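# Set the contactor upright on its back plate, hands clear

## Task

Rotate the contactor back until it rests on its back plate, with neither hand touching the plate or its screws at the finish, and with anything already achieved still in place at the end.

## Robot and tools

Robot: two arms, left_arm (base near y = +0.321 m) and right_arm (base near y = -0.329 m), each ending in a five-finger hand. right_arm has a right hand; left_arm has a mirrored left hand. Behind the arms there is a post bolted to the floor and a camera stand between the bases; both are fixed and must not be struck.

Scene frame: origin at table-top height, midway between the nominal bases; +x points out over the table, +y toward left_arm, +z up. Arm names do not match image sides. Reported end_effector_position (m) and end_effector_quat_wxyz are in this frame and may be a few cm off, more at long reach.

Hand point: a point fixed to the palm, 0.05 m in front of it and 0.15 m from the wrist mounting face. Its +z runs along the straight fingers, +y out of the palm, +x across the palm away from the thumb on the right hand (toward the thumb on the left hand). Straight fingers extend 0.06 to 0.07 m past the point and sit 0.06 m behind it along -y. A wrist bracket on the little-finger side reaches 0.10 m across and can collide with things.

execute_actions(actions, cameras): actions is a list of actions; each action is a list of up to 15 rows, one per 1/30 s step, and a short action repeats its last row until step 15. Every row is a single list of 28 numbers in [-1, 1] covering both arms, even if one arm is idle: left dx, dy, dz, rx, ry, rz; left little, ring, middle, index, thumb_bend, thumb_turn; left force_limit, speed; then the same 14 for the right arm. The six pose numbers are offsets, not poses: they are measured along the axes of that arm's Hand target and counted from the Hand target held when the action began; every row in an action uses that same starting point. 1.0 equals 0.6 m for dx, dy, dz and 180 degrees for rx, ry, rz, which form one rotation vector. Sending all six as 0 requests nothing new from the arm. Repeating a nonzero offset in a later action moves further.

Hand numbers are absolute targets, not offsets. Fingers and thumb_bend: +1 straight/open, -1 curled/closed. thumb_turn: +1 beside the palm, -1 across in front of it. force_limit maps -1 to about 0 N and +1 to 10 N (15 N for the two thumb motors). speed rises from near zero at -1 to full at +0.48 and stays full above. No value means 'unchanged': to keep a hand as is, resend the eight numbers last carried out for it; if none was sent yet, send its hand_measured six plus hand_force_limit and hand_speed. For a soft grip, close with speed -0.94 or lower. A motor only starts when its target changes by at least 0.002. Opposed thumb and fingers grasp objects about 0.035 to 0.065 m thick.

move(target, speed, blend, blocking, cameras): target is one 28-number row or a list of up to 15 rows, laid out as above; each arm's pose part is an offset from that arm's current Hand target (every row from the same start, not chained). speed is the top path speed in m/s, 0.002 to 4.3, default 0.25 (turns up to twice that in rad/s), one value or one per target. blend, in m, rounds corners in a list; 0 stops at each target. Paths are straight, all end together, capped at 10 s, and do not avoid obstacles. Hand numbers in later targets are sent on arrival. blocking=false returns after about 0.5 s while motion continues. The result adds a 'move:' line: done, off_target, moving, held or fault, plus any limits (paced = pose clipped, held = steps withheld).

wait(seconds 0 to 3600): lets time pass with no new commands; a running move continues. stop(): brakes a running move. zoom_image(camera, region [x0, y0, x1, y1] in pixels, at most 504 by 504): enlarges part of the latest image of cam_head_left, cam_head_right, cam_high, cam_left_wrist or cam_right_wrist (all 672x504). show_instructions(): shows the reference images (hand diagrams). finished_scene(scene 1, optional): ends the scene for good.

Results: each call reports robot state; images appear for an empty actions list or when cameras asks (['all'] for all). Hand target is the last commanded pose after clipping; the hand often rests 1 to 3 cm (sometimes 5 cm) short, usually low, from friction and weight, which does not mean contact. The next execute_actions call, even with zero offsets, re-requests it; otherwise send the missing distance. Each step, commanded orientation is clipped to within 40 degrees of the measured one. hand_measured, hand_stopped_by (moving, target, force, stalled, fault) and hand_load_n follow the same six-motor order; a lost grip shows as load near 0. Joint torques and temperatures also appear; at 85 °C a MOTOR HOT line warns, and at 100 °C the arm goes limp for 30 to 60 s.

Avoid: dropping or releasing moving parts, striking fixed or heavy objects, shoving hard, letting anything fall from the table, overloading fingers, and any contact between the two hands or arms. Move slowly near contact, since speed and overshoot past a contact both raise force; to end a press, command back past the hand point. An object may occasionally be nudged by outside pushes. At the end, withdraw both hands from the plate and screws.

Each tool is called after ">>>" as name([rows], argument=value, ...), one row to a line, values as JSON.

Reference images:

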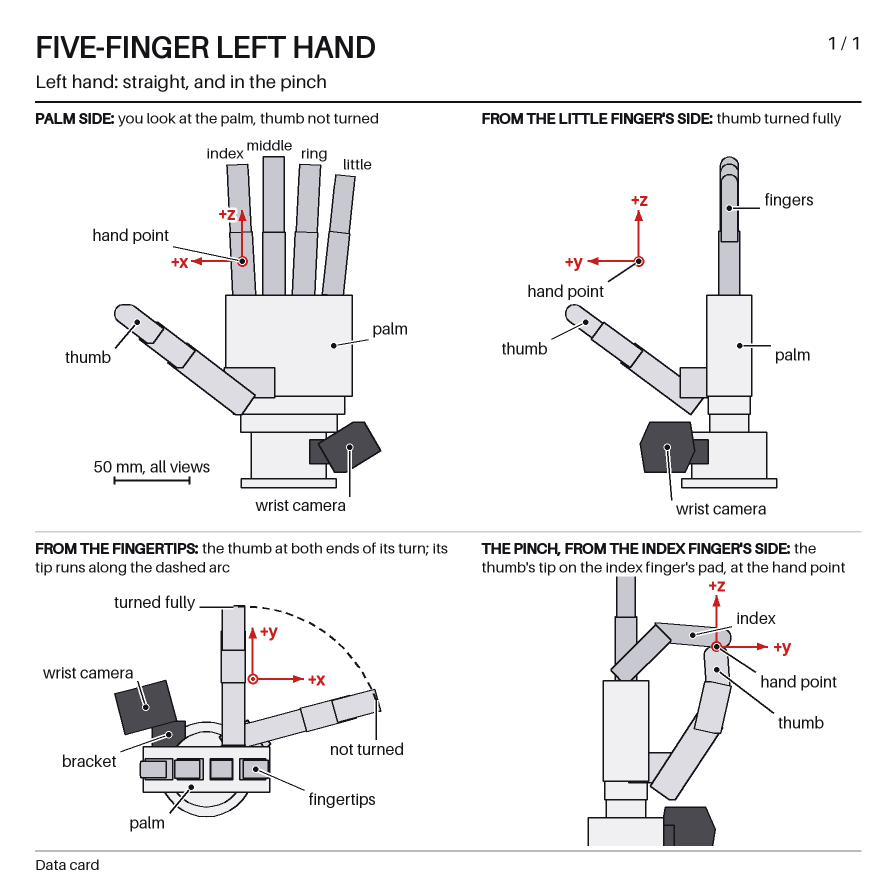

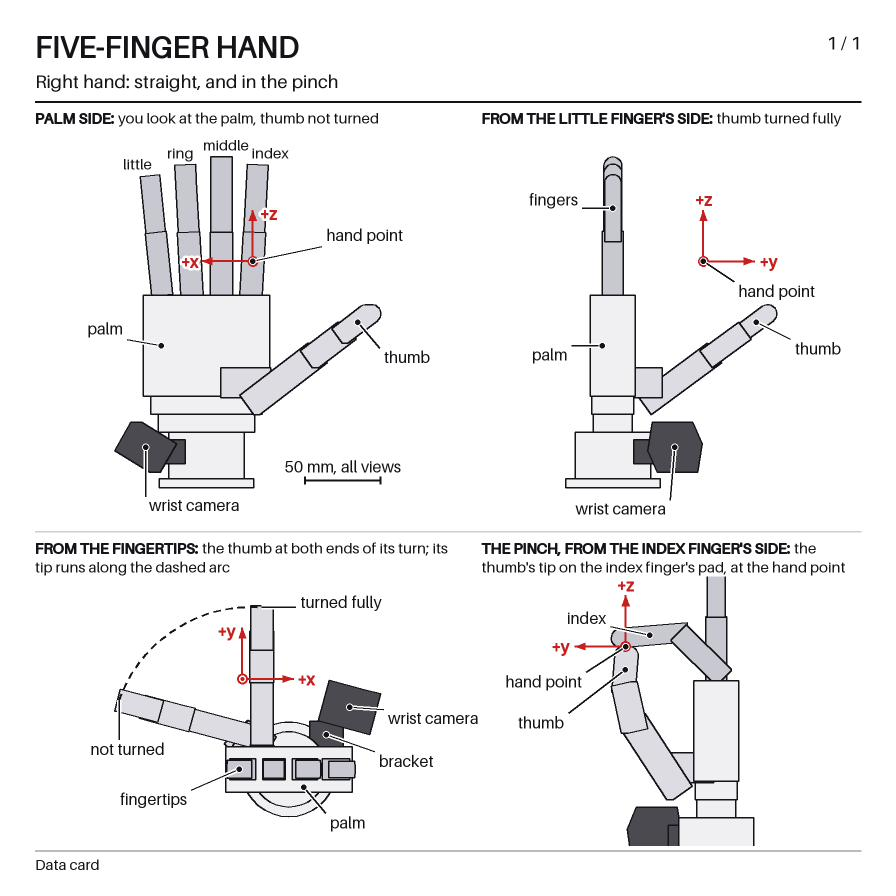

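## Session

>>> execute_actions(actions=[])

Scene clock: 0.00 s.
left_arm: end_effector_position=(+0.6428, +0.0461, +0.3183) hand_measured=(+1.000, +1.000, +1.000, +1.000, +1.000, +1.000) hand_load_n=(+0.0, +0.0, +0.0, +0.0, +0.0, +0.0) hand_stopped_by=(target, target, target, target, target, target) hand_force_limit=0.00 hand_speed=-0.80 end_effector_quat_wxyz=(+0.254, +0.276, +0.921, -0.104) | right_arm: end_effector_position=(+0.6812, -0.3597, +0.3630) hand_measured=(+1.000, +1.000, +1.000, +1.000, +1.000, +1.000) hand_load_n=(+0.0, +0.0, +0.0, +0.0, +0.0, +0.0) hand_stopped_by=(target, target, target, target, target, target) hand_force_limit=0.00 hand_speed=-0.80 end_effector_quat_wxyz=(+0.127, +0.845, -0.114, +0.507)
Joint positions: left_arm=[-0.446 1.913 2.059 -1.172 0.12 1.67] | right_arm=[0.172 1.565 1.551 -0.523 0.482 -1.413]
Joint velocities: within noise
Joint torques (N m): no reading
Motor temperatures (°C): left_arm=[34 31 30 31 31 35] | right_arm=[32 30 30 32 34 30]
Heat: left arm: hottest wrist roll 35 °C; right arm: hottest wrist yaw 34 °C.
Hand target: left_arm +0.6468, +0.0442, +0.3340; +0.269, +0.276, +0.916, -0.106 | right_arm +0.6847, -0.3591, +0.3856; +0.121, +0.834, -0.119, +0.525

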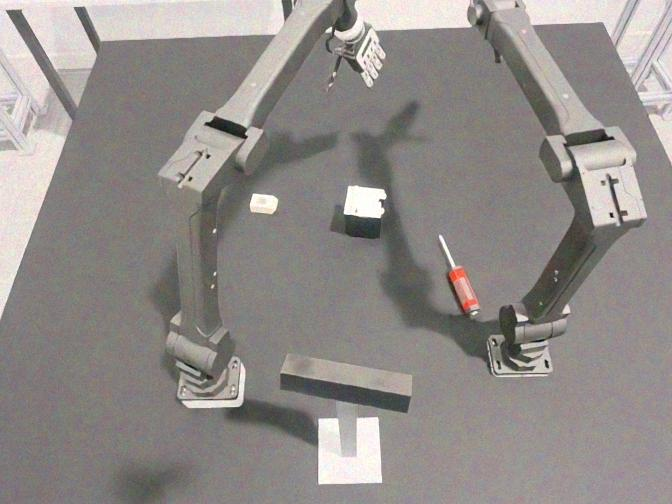

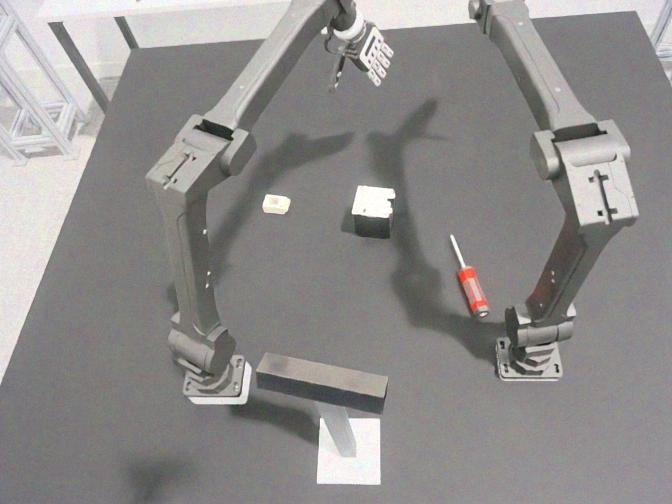

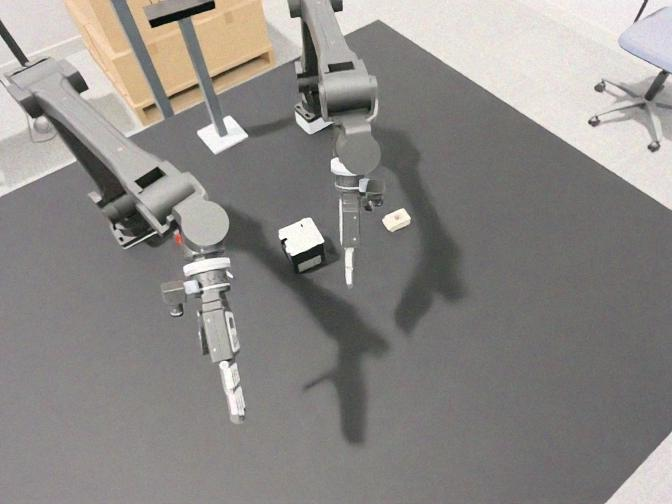

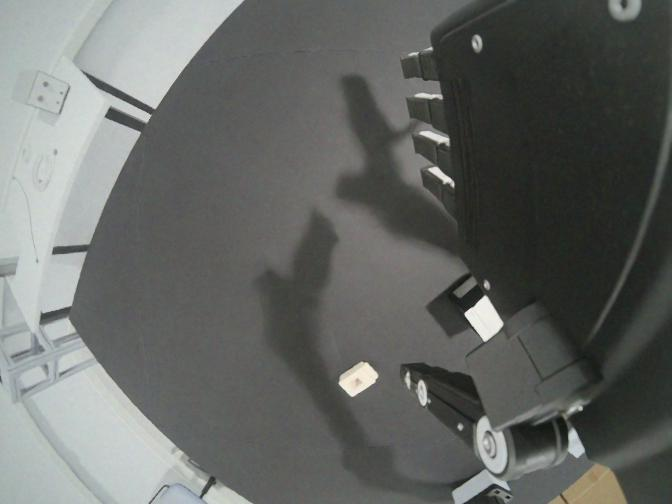

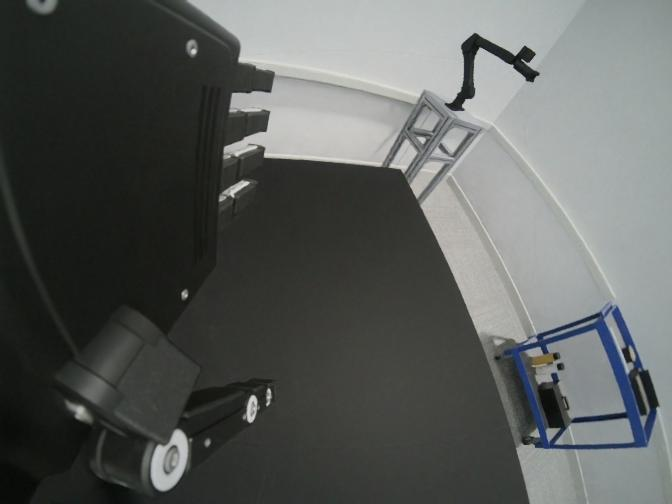

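>>> zoom_image(camera="cam_head_left", region=[300, 150, 440, 260])

>>> zoom_image(camera="cam_head_right", region=[320, 150, 440, 260])

>>> zoom_image(camera="cam_high", region=[250, 190, 430, 310])

>>> zoom_image(camera="cam_left_wrist", region=[320, 250, 560, 430])

Scaled by 3.600 from the camera's image (finer frame: 960x720).

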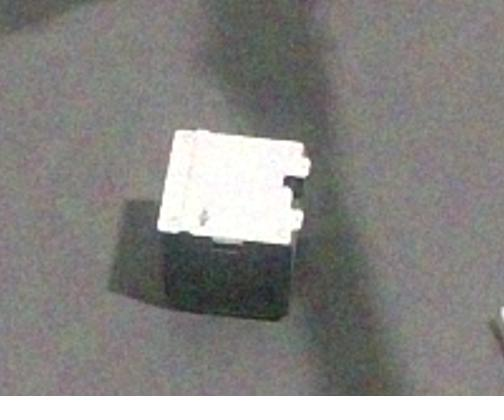

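Scaled by 4.200 from the camera's image (finer frame: 960x720).

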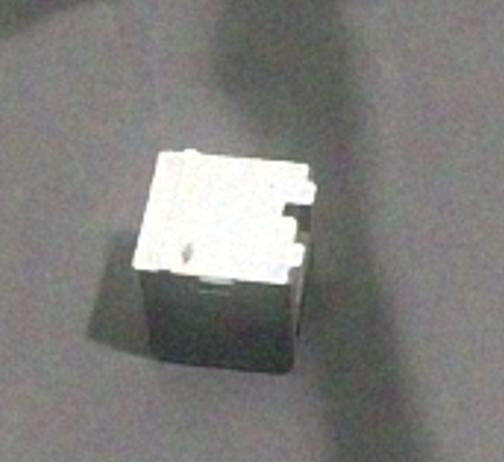

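Scaled by 2.800 from the camera's image (finer frame: 960x720).

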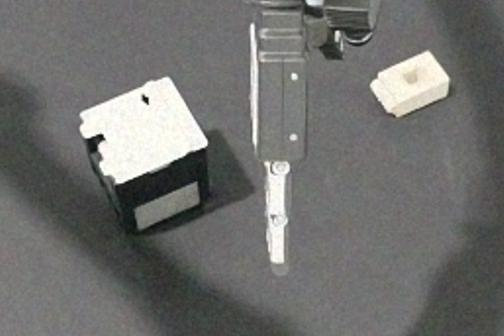

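Scaled by 2.100 from the camera's image (finer frame: 960x720).

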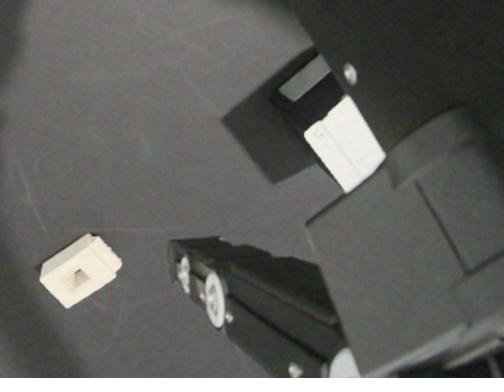

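>>> move(target=[0.3175, 0.262, -0.197, 0, 0, 0, 1, 1, 1, 1, 1, 1, 0, -0.8, -0.459, -0.190, -0.366, 0.0815, -0.354, -0.080, 1, 1, 1, 1, 1, -1, 0, -0.3], speed=0.25, cameras=["all"])

Scene clock: 201.83 s.
left_arm: end_effector_position=(+0.5526, +0.2984, +0.3101) hand_measured=(+1.000, +1.000, +1.000, +1.000, +1.000, +1.000) hand_load_n=(+0.0, +0.0, +0.0, +0.0, +0.0, +0.0) hand_stopped_by=(target, target, target, target, target, target) hand_force_limit=0.00 hand_speed=-0.80 end_effector_quat_wxyz=(+0.260, +0.269, +0.921, -0.110) | right_arm: end_effector_position=(+0.4237, -0.1649, +0.2180) hand_measured=(+1.000, +1.000, +1.000, +1.000, +1.000, -1.000) hand_load_n=(+0.0, +0.0, +0.0, +0.0, +0.0, +0.0) hand_stopped_by=(target, target, target, target, target, target) hand_force_limit=0.00 hand_speed=-0.30 end_effector_quat_wxyz=(+0.001, +1.000, -0.001, +0.003)
Joint positions: left_arm=[-0.036 1.492 1.491 -1.094 0.33 2.018] | right_arm=[0.492 1.598 1.526 -1.494 0.005 -1.082]
Joint torques (N m): left_arm=[-0.38 -13.16 8.77 1.48 0.44 0.12] | right_arm=[0.79 -11.99 9.73 0.44 -0.19 0.24]
Motor temperatures (°C): left_arm=[34 34 35 31 30 34] | right_arm=[31 33 45 31 33 30]
Heat: left arm: hottest elbow 35 °C; right arm: hottest elbow 45 °C.
Hand target: left_arm +0.5501, +0.2998, +0.3201; +0.269, +0.276, +0.916, -0.106 | right_arm +0.4199, -0.1605, +0.2198; +0.000, +1.000, +0.000, +0.000
Off the commanded pose: left_arm 0.010 m, 1 deg | right_arm 0.006 m, 0 deg.
move: done

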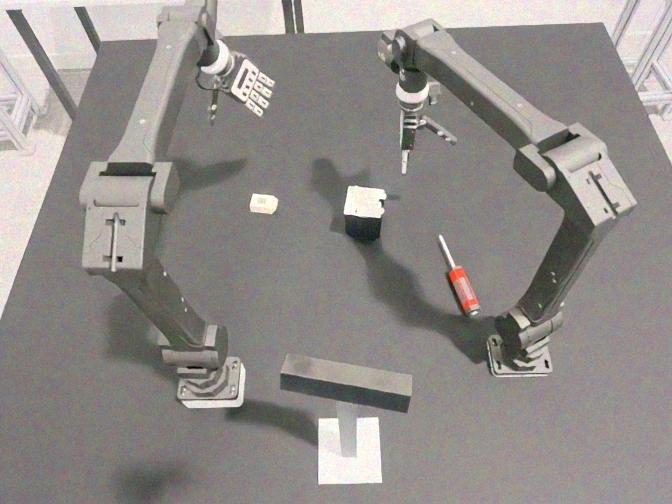

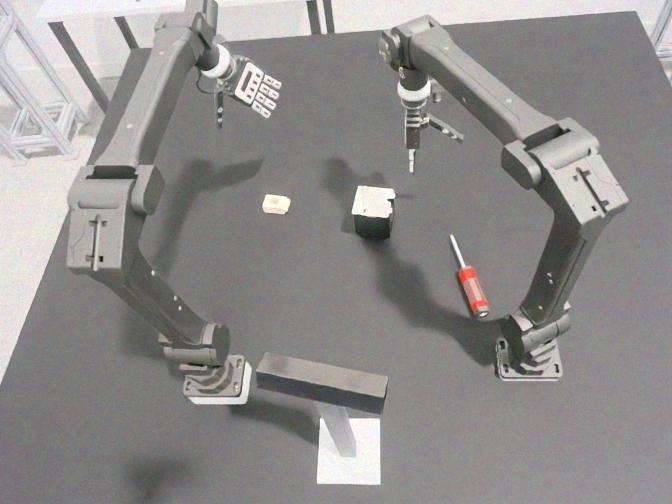

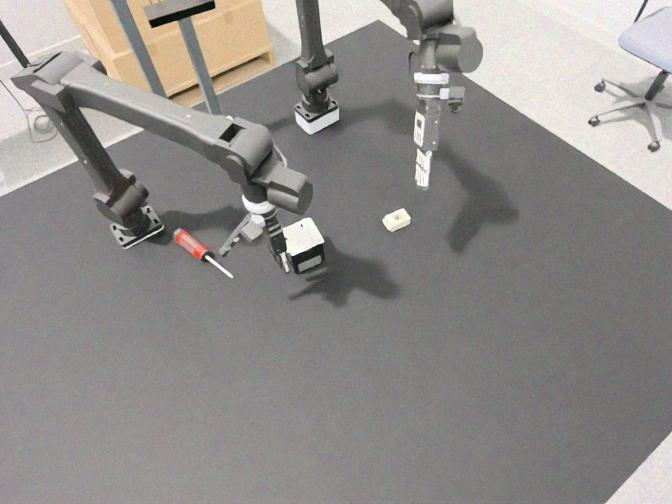

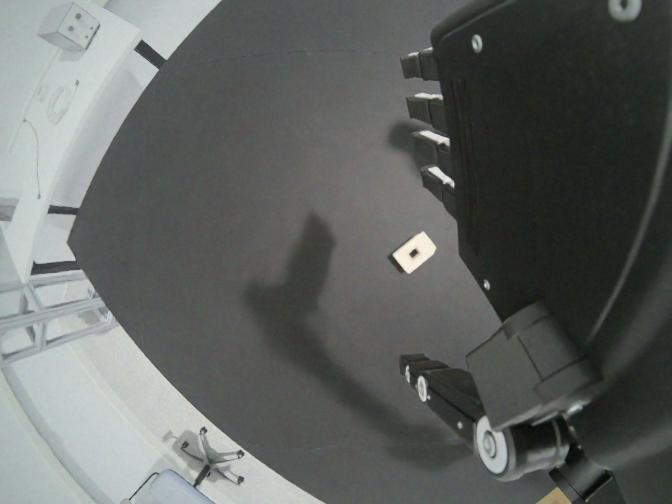

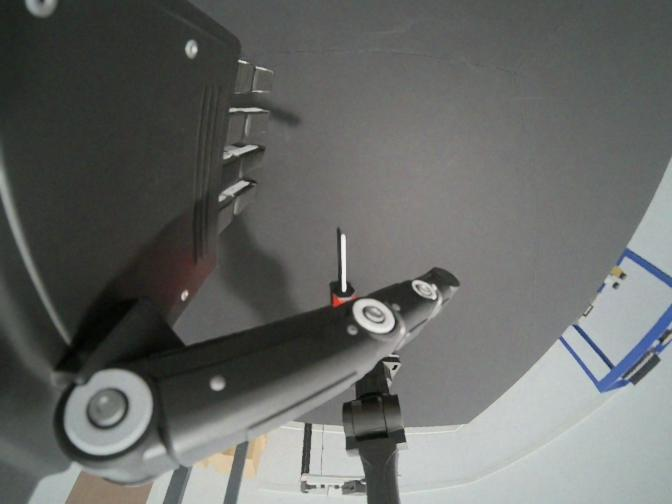

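>>> zoom_image(camera="cam_head_left", region=[330, 170, 400, 250])

>>> zoom_image(camera="cam_head_right", region=[340, 170, 410, 250])

>>> zoom_image(camera="cam_high", region=[220, 200, 340, 290])

Scaled by 6.300 from the camera's image (finer frame: 960x720).

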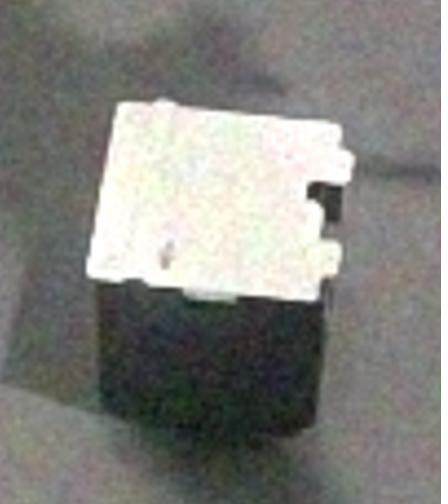

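Scaled by 6.300 from the camera's image (finer frame: 960x720).

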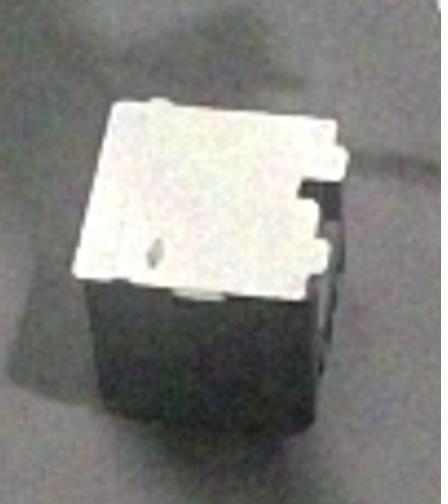

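Scaled by 4.200 from the camera's image (finer frame: 960x720).

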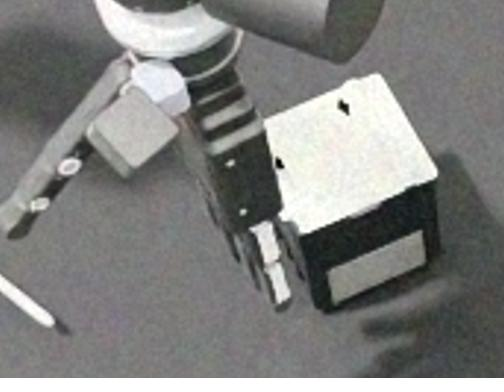

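>>> move(target=[0.0253, -0.5472, 0.2525, 0.1696, 0.1232, -0.1878, 1, 1, 1, 1, 1, -1, 0, -0.3, -0.033, 0.233, 0, 0.2556, 0, 0, 1, 1, 1, 1, 1, -1, 0, -0.3], speed=0.2, cameras=["all"])

Scene clock: 627.40 s.
left_arm: end_effector_position=(+0.4100, -0.0085, +0.1947) hand_measured=(+1.000, +1.000, +1.000, +1.000, +1.000, -1.000) hand_load_n=(+0.0, +0.0, +0.0, +0.0, +0.0, +0.0) hand_stopped_by=(target, target, target, target, target, target) hand_force_limit=0.00 hand_speed=-0.30 end_effector_quat_wxyz=(-0.041, +0.079, +0.932, -0.351) | right_arm: end_effector_position=(+0.3977, -0.2969, +0.2165) hand_measured=(+1.000, +1.000, +1.000, +1.000, +1.000, -1.000) hand_load_n=(+0.0, +0.0, +0.0, +0.0, +0.0, +0.0) hand_stopped_by=(target, target, target, target, target, target) hand_force_limit=0.00 hand_speed=-0.30 end_effector_quat_wxyz=(-0.388, +0.922, +0.000, -0.003)
Joint positions: left_arm=[-0.486 1.726 1.491 -1.087 0.686 1.159] | right_arm=[-0.153 1.444 1.304 -1.599 -0.783 -1.799]
Joint torques (N m): left_arm=[-0.73 -13.39 10.76 1.72 0.7 -0.17] | right_arm=[-0.85 -8.94 10.02 0.13 -0.77 0.11]
Motor temperatures (°C): left_arm=[33 34 34 30 29 32] | right_arm=[30 33 38 29 32 29]
Heat: left arm: hottest shoulder 34 °C; right arm: hottest elbow 38 °C.
Hand target: left_arm +0.4205, -0.0161, +0.2006; -0.030, +0.077, +0.930, -0.357 | right_arm +0.4000, -0.3003, +0.2200; -0.390, +0.921, +0.000, +0.000
Off the commanded pose: left_arm 0.014 m, 1 deg | right_arm 0.005 m, 1 deg.
move: off_target (left_arm)

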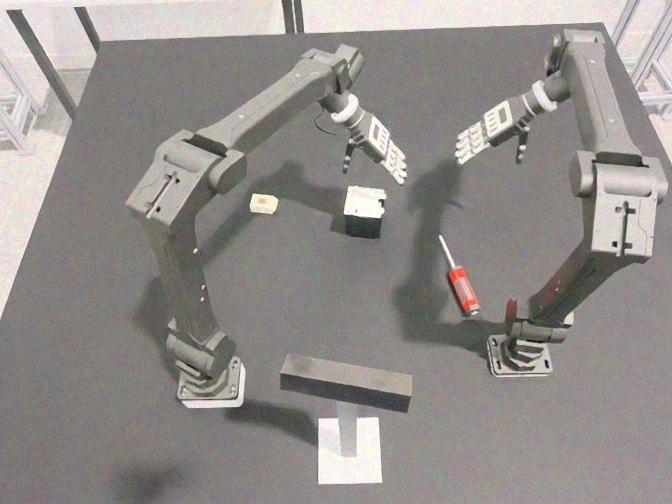

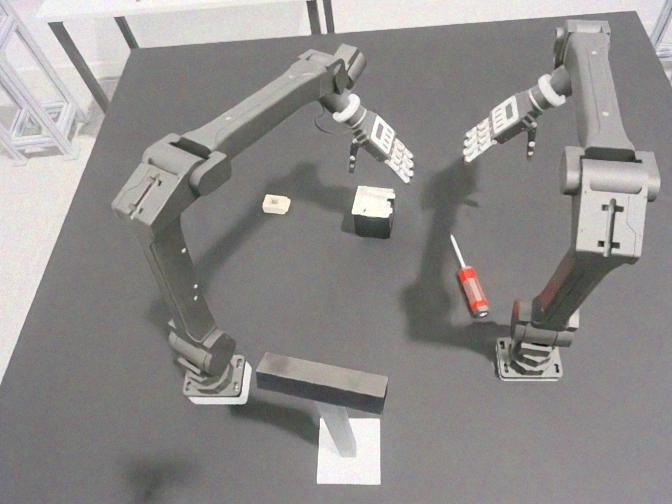

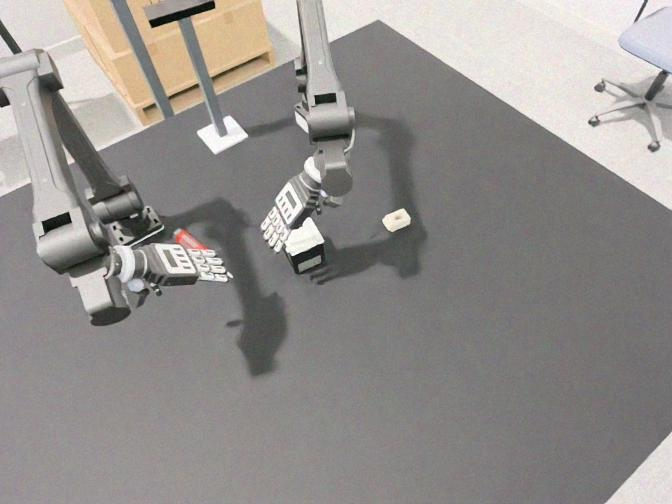

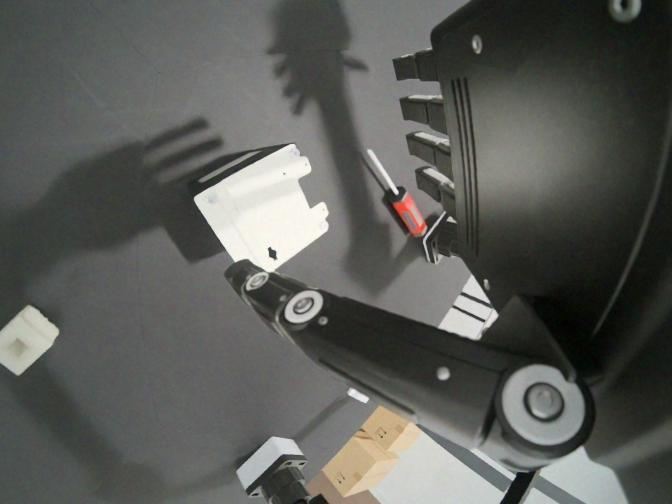

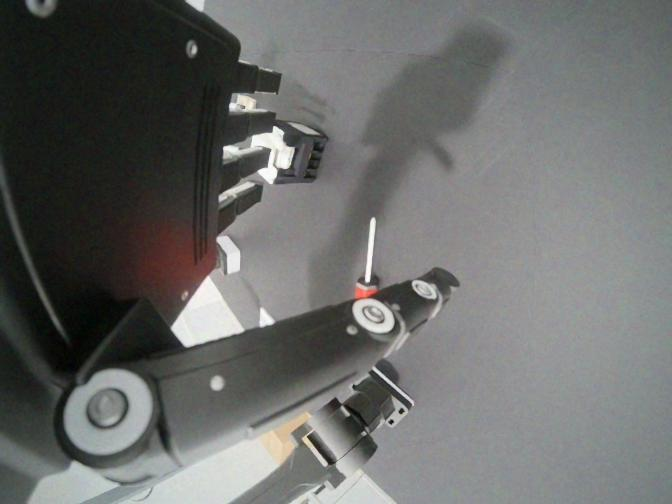

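>>> zoom_image(camera="cam_left_wrist", region=[150, 110, 450, 320])

>>> zoom_image(camera="cam_right_wrist", region=[200, 80, 380, 220])

>>> zoom_image(camera="cam_head_left", region=[310, 80, 430, 250])

>>> zoom_image(camera="cam_high", region=[240, 160, 360, 290])

Scaled by 1.680 from the camera's image (finer frame: 960x720).

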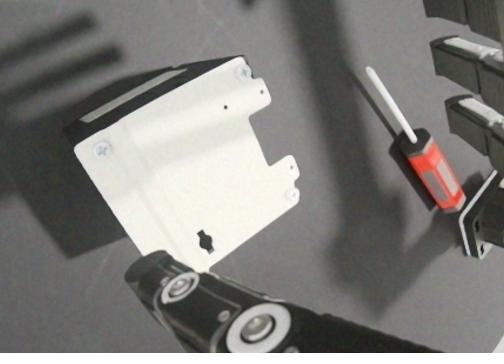

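Scaled by 2.800 from the camera's image (finer frame: 960x720).

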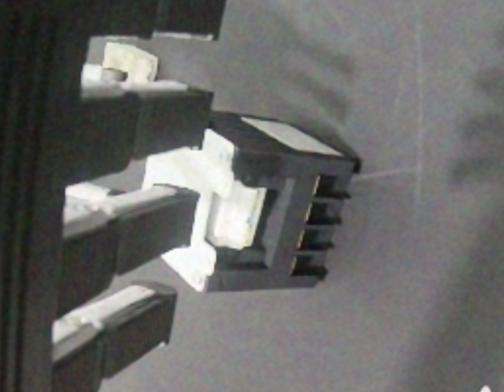

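Scaled by 2.965 from the camera's image (finer frame: 960x720).

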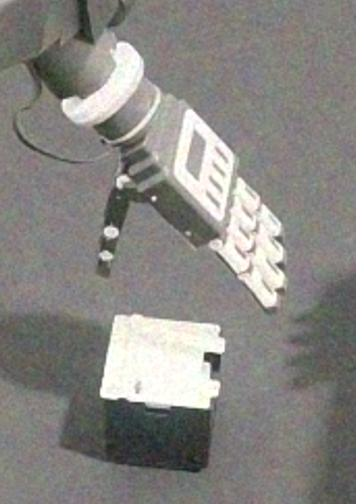

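Scaled by 3.877 from the camera's image (finer frame: 960x720).

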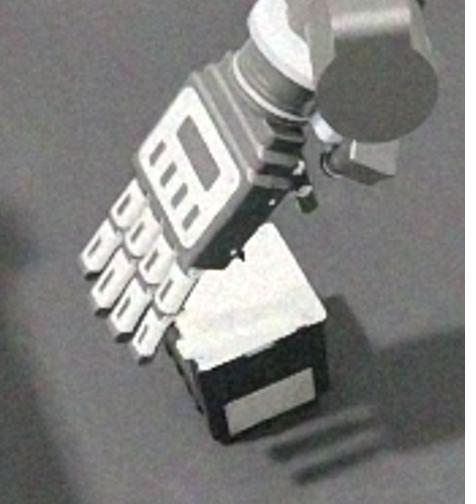

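>>> move(target=[0, 0, 0, 0, 0, 0, 1, 1, 1, 1, 1, -1, 0, -0.3, -0.035, 0.0605, 0.2253, 0.101, 0, 0, 1, 1, 1, 1, 1, -1, 0, -0.3], speed=0.15, cameras=["cam_right_wrist", "cam_left_wrist", "cam_head_right"])

>>> zoom_image(camera="cam_right_wrist", region=[200, 50, 440, 250])

Scene clock: 661.47 s.
left_arm: end_effector_position=(+0.4099, -0.0085, +0.1947) hand_measured=(+1.000, +1.000, +1.000, +1.000, +1.000, -1.000) hand_load_n=(+0.0, +0.0, +0.0, +0.0, +0.0, +0.0) hand_stopped_by=(target, target, target, target, target, target) hand_force_limit=0.00 hand_speed=-0.30 end_effector_quat_wxyz=(-0.041, +0.078, +0.932, -0.351) | right_arm: end_effector_position=(+0.3765, -0.2335, +0.0992) hand_measured=(+1.000, +1.000, +1.000, +1.000, +1.000, -1.000) hand_load_n=(+0.0, +0.0, +0.0, +0.0, +0.0, +0.0) hand_stopped_by=(target, target, target, target, target, target) hand_force_limit=0.00 hand_speed=-0.30 end_effector_quat_wxyz=(-0.530, +0.848, -0.011, -0.004)
Joint positions: left_arm=[-0.486 1.726 1.491 -1.087 0.686 1.159] | right_arm=[-0.132 1.549 0.975 -1.257 -1.099 -1.842]
Joint torques (N m): left_arm=[-0.73 -13.33 10.74 1.65 0.71 -0.17] | right_arm=[1.14 -9.23 7.79 0.81 -0.92 0.14]
Heat: left arm: hottest elbow 35 °C; right arm: hottest elbow 40 °C.
Hand target: left_arm +0.4205, -0.0161, +0.2006; -0.030, +0.077, +0.930, -0.357 | right_arm +0.3791, -0.2284, +0.0999; -0.531, +0.847, +0.000, +0.000
Off the commanded pose: left_arm 0.014 m, 1 deg | right_arm 0.006 m, 1 deg.
move: done
Images, in order (width x height): cam_head_right 672x504, cam_left_wrist 672x504, cam_right_wrist 672x504.

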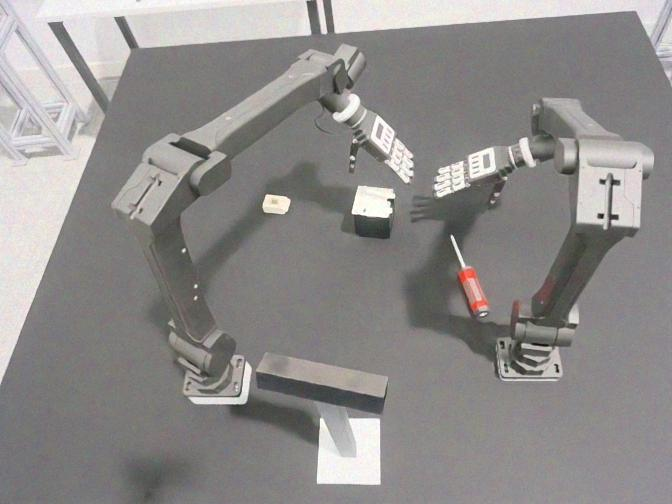

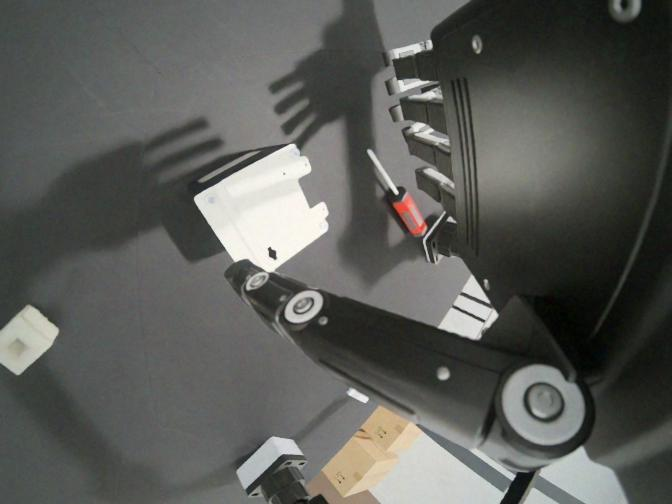

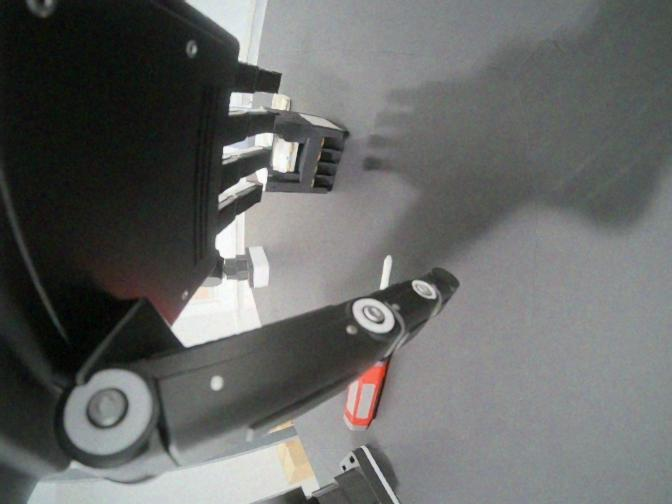

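Scaled by 2.100 from the camera's image (finer frame: 960x720).

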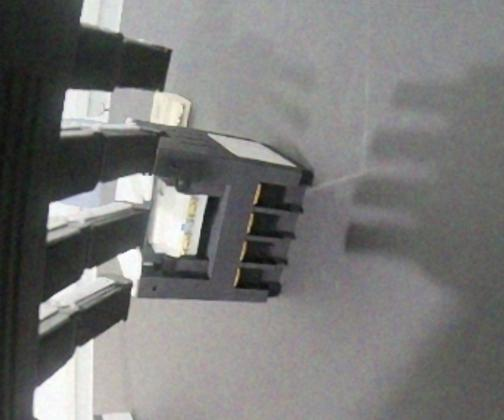

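>>> move(target=[0.0958, 0.3617, -0.145, 0.1235, -0.0427, -0.0321, 1, 1, 1, 1, 1, -1, 0, -0.3, 0, 0, 0, 0, 0, 0, 1, 1, 1, 1, 1, -1, 0, -0.3], speed=0.15, cameras=["cam_right_wrist", "cam_left_wrist", "cam_high"])

>>> zoom_image(camera="cam_left_wrist", region=[250, 50, 490, 250])

>>> zoom_image(camera="cam_high", region=[240, 190, 360, 290])

Scene clock: 696.43 s.
left_arm: end_effector_position=(+0.3941, +0.2098, +0.1202) hand_measured=(+1.000, +1.000, +1.000, +1.000, +1.000, -1.000) hand_load_n=(+0.0, +0.0, +0.0, +0.0, +0.0, +0.0) hand_stopped_by=(target, target, target, target, target, target) hand_force_limit=0.00 hand_speed=-0.30 end_effector_quat_wxyz=(+0.000, -0.006, +0.847, -0.531) | right_arm: end_effector_position=(+0.3766, -0.2335, +0.0992) hand_measured=(+1.000, +1.000, +1.000, +1.000, +1.000, -1.000) hand_load_n=(-0.5, +0.0, +0.0, +0.0, +0.0, -0.5) hand_stopped_by=(target, target, target, target, target, target) hand_force_limit=0.00 hand_speed=-0.30 end_effector_quat_wxyz=(-0.530, +0.848, -0.011, -0.003)
Joint positions: left_arm=[0.091 1.694 1.104 -1.145 1.113 1.746] | right_arm=[-0.132 1.549 0.975 -1.256 -1.099 -1.842]
Joint torques (N m): left_arm=[-0.79 -10.17 8.4 -0.12 1.06 0.12] | right_arm=[1.14 -9.23 7.79 0.91 -0.91 0.14]
Heat: left arm: hottest elbow 35 °C; right arm: hottest elbow 37 °C.
Hand target: left_arm +0.3998, +0.2097, +0.1199; +0.000, -0.001, +0.847, -0.532 | right_arm +0.3791, -0.2284, +0.0999; -0.531, +0.847, +0.000, +0.000
Off the commanded pose: left_arm 0.006 m, 1 deg | right_arm 0.006 m, 1 deg.
move: done
Images, in order (width x height): cam_high 672x504, cam_left_wrist 672x504, cam_right_wrist 672x504.

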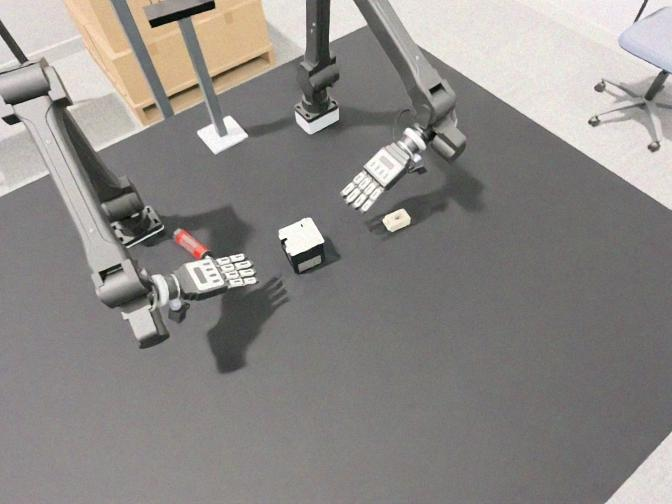

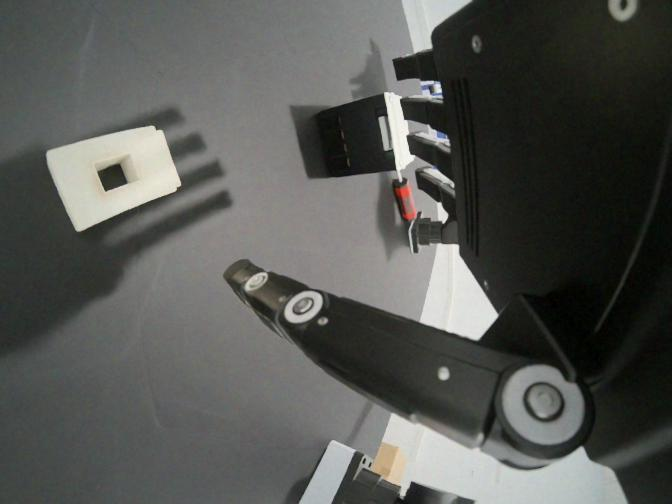

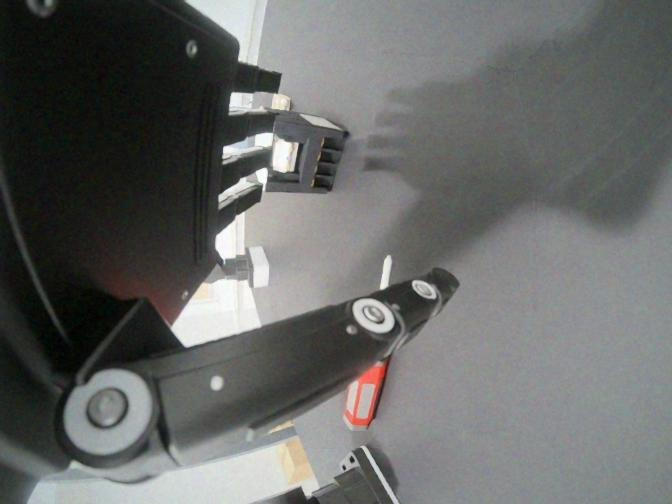

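Scaled by 2.100 from the camera's image (finer frame: 960x720).

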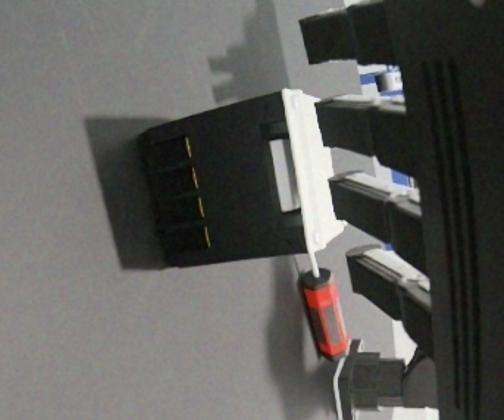

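Scaled by 4.200 from the camera's image (finer frame: 960x720).

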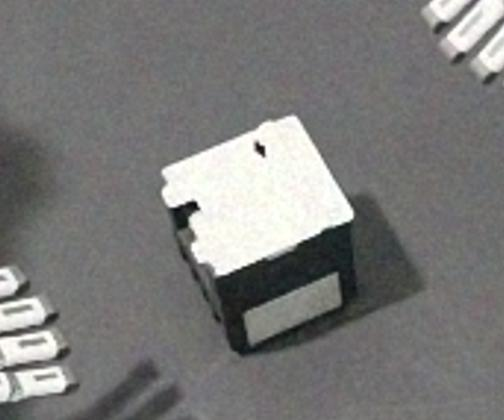

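>>> move(target=[-0.0115, -0.19, 0.3173, -0.1062, 0.0455, 0.0327, 1, 1, 1, 1, 1, -1, 0, -0.3, 0, 0.0218, -0.045, 0.0444, 0, 0, 1, 1, 1, 1, 1, -1, 0, -0.3], speed=0.15, cameras=["all"])

>>> zoom_image(camera="cam_right_wrist", region=[200, 50, 440, 250])

>>> zoom_image(camera="cam_high", region=[240, 160, 370, 290])

>>> zoom_image(camera="cam_head_left", region=[310, 110, 430, 250])

>>> zoom_image(camera="cam_left_wrist", region=[150, 80, 450, 320])

Scene clock: 885.50 s.
left_arm: end_effector_position=(+0.3939, -0.0051, +0.1311) hand_measured=(+1.000, +1.000, +1.000, +1.000, +1.000, -1.000) hand_load_n=(+0.0, +0.0, +0.0, +0.0, +0.0, +0.0) hand_stopped_by=(target, target, target, target, target, target) hand_force_limit=0.00 hand_speed=-0.30 end_effector_quat_wxyz=(-0.038, +0.085, +0.920, -0.380) | right_arm: end_effector_position=(+0.3641, -0.2507, +0.0922) hand_measured=(+1.000, +1.000, +1.000, +1.000, +1.000, -1.000) hand_load_n=(+0.0, +0.0, +0.0, +0.0, +0.0, +0.0) hand_stopped_by=(target, target, target, target, target, target) hand_force_limit=0.00 hand_speed=-0.30 end_effector_quat_wxyz=(-0.579, +0.815, -0.013, -0.011)
Joint positions: left_arm=[-0.476 1.729 1.303 -0.869 0.744 1.167] | right_arm=[-0.221 1.649 0.984 -1.486 -1.168 -2.155]
Joint torques (N m): left_arm=[-0.38 -12.34 11.82 0.65 0.64 -0.17] | right_arm=[-1.08 -9.23 9.88 -0.62 -0.85 0.1]
Heat: left arm: hottest elbow 34 °C; right arm: hottest elbow 36 °C.
Hand target: left_arm +0.4070, -0.0112, +0.1401; -0.033, +0.080, +0.920, -0.382 | right_arm +0.3790, -0.2584, +0.0999; -0.589, +0.808, +0.000, +0.000
Off the commanded pose: left_arm 0.017 m, 1 deg | right_arm 0.019 m, 2 deg.
joint sent to its limit (right arm) — joint 6 (wrist roll), lower limit. The joint targets still meet the commanded pose.
move: off_target (left_arm, right_arm)

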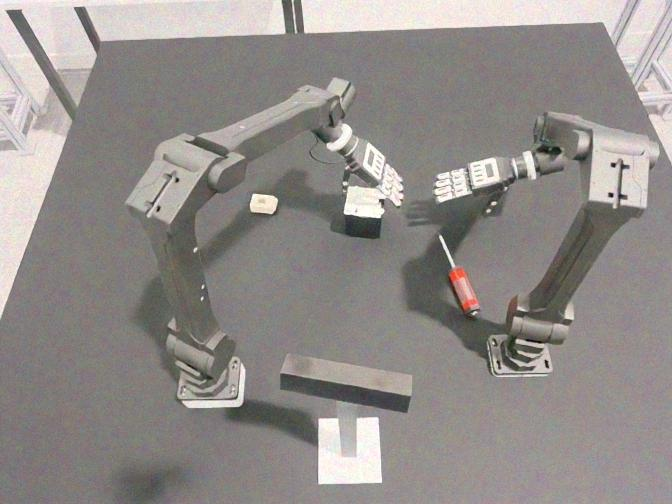

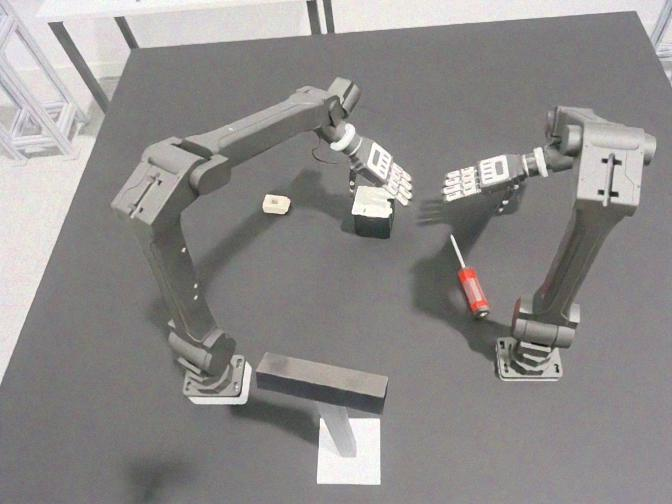

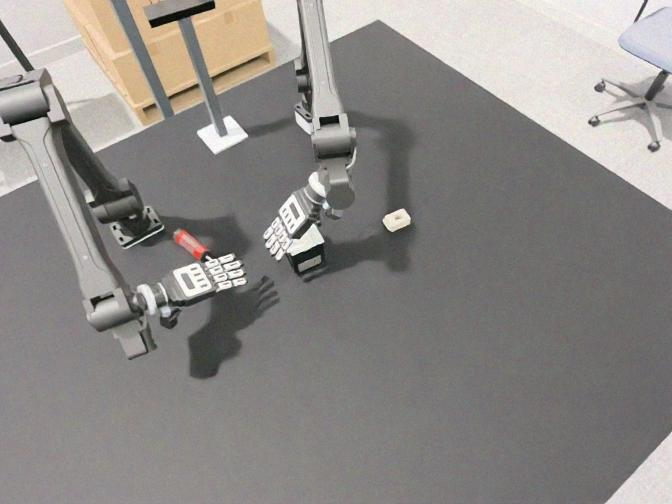

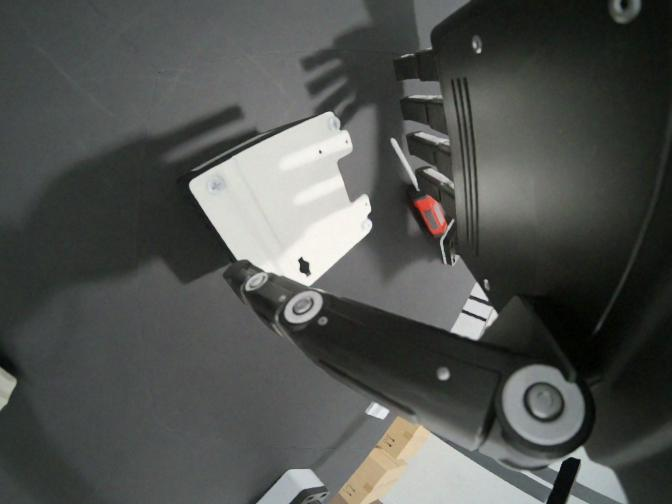

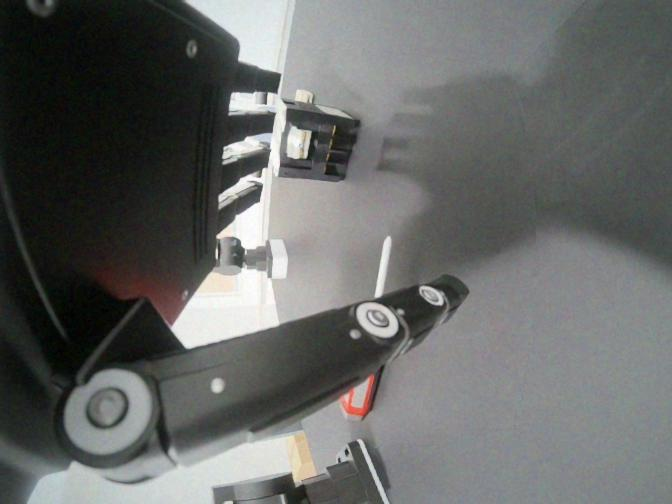

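Scaled by 2.100 from the camera's image (finer frame: 960x720).

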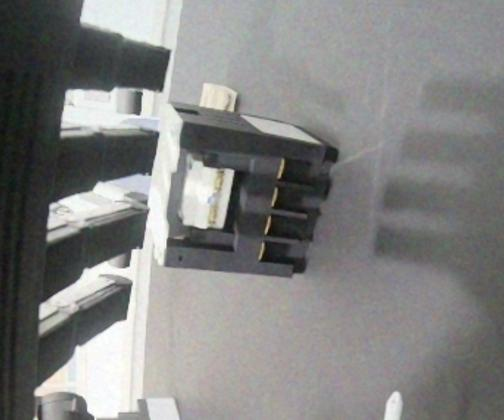

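Scaled by 3.877 from the camera's image (finer frame: 960x720).

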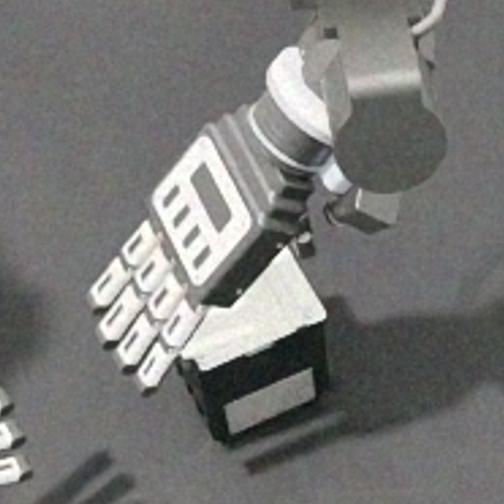

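Scaled by 3.600 from the camera's image (finer frame: 960x720).

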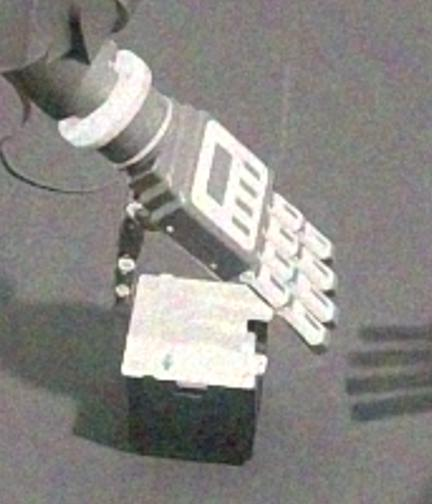

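Scaled by 1.680 from the camera's image (finer frame: 960x720).

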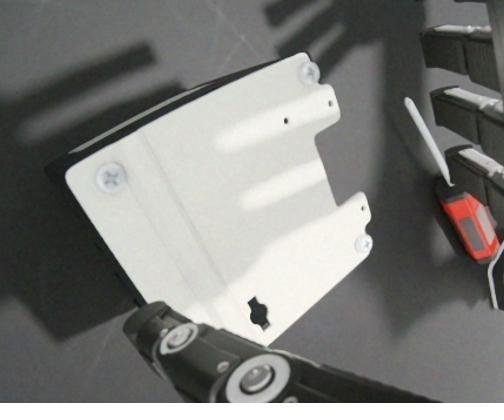

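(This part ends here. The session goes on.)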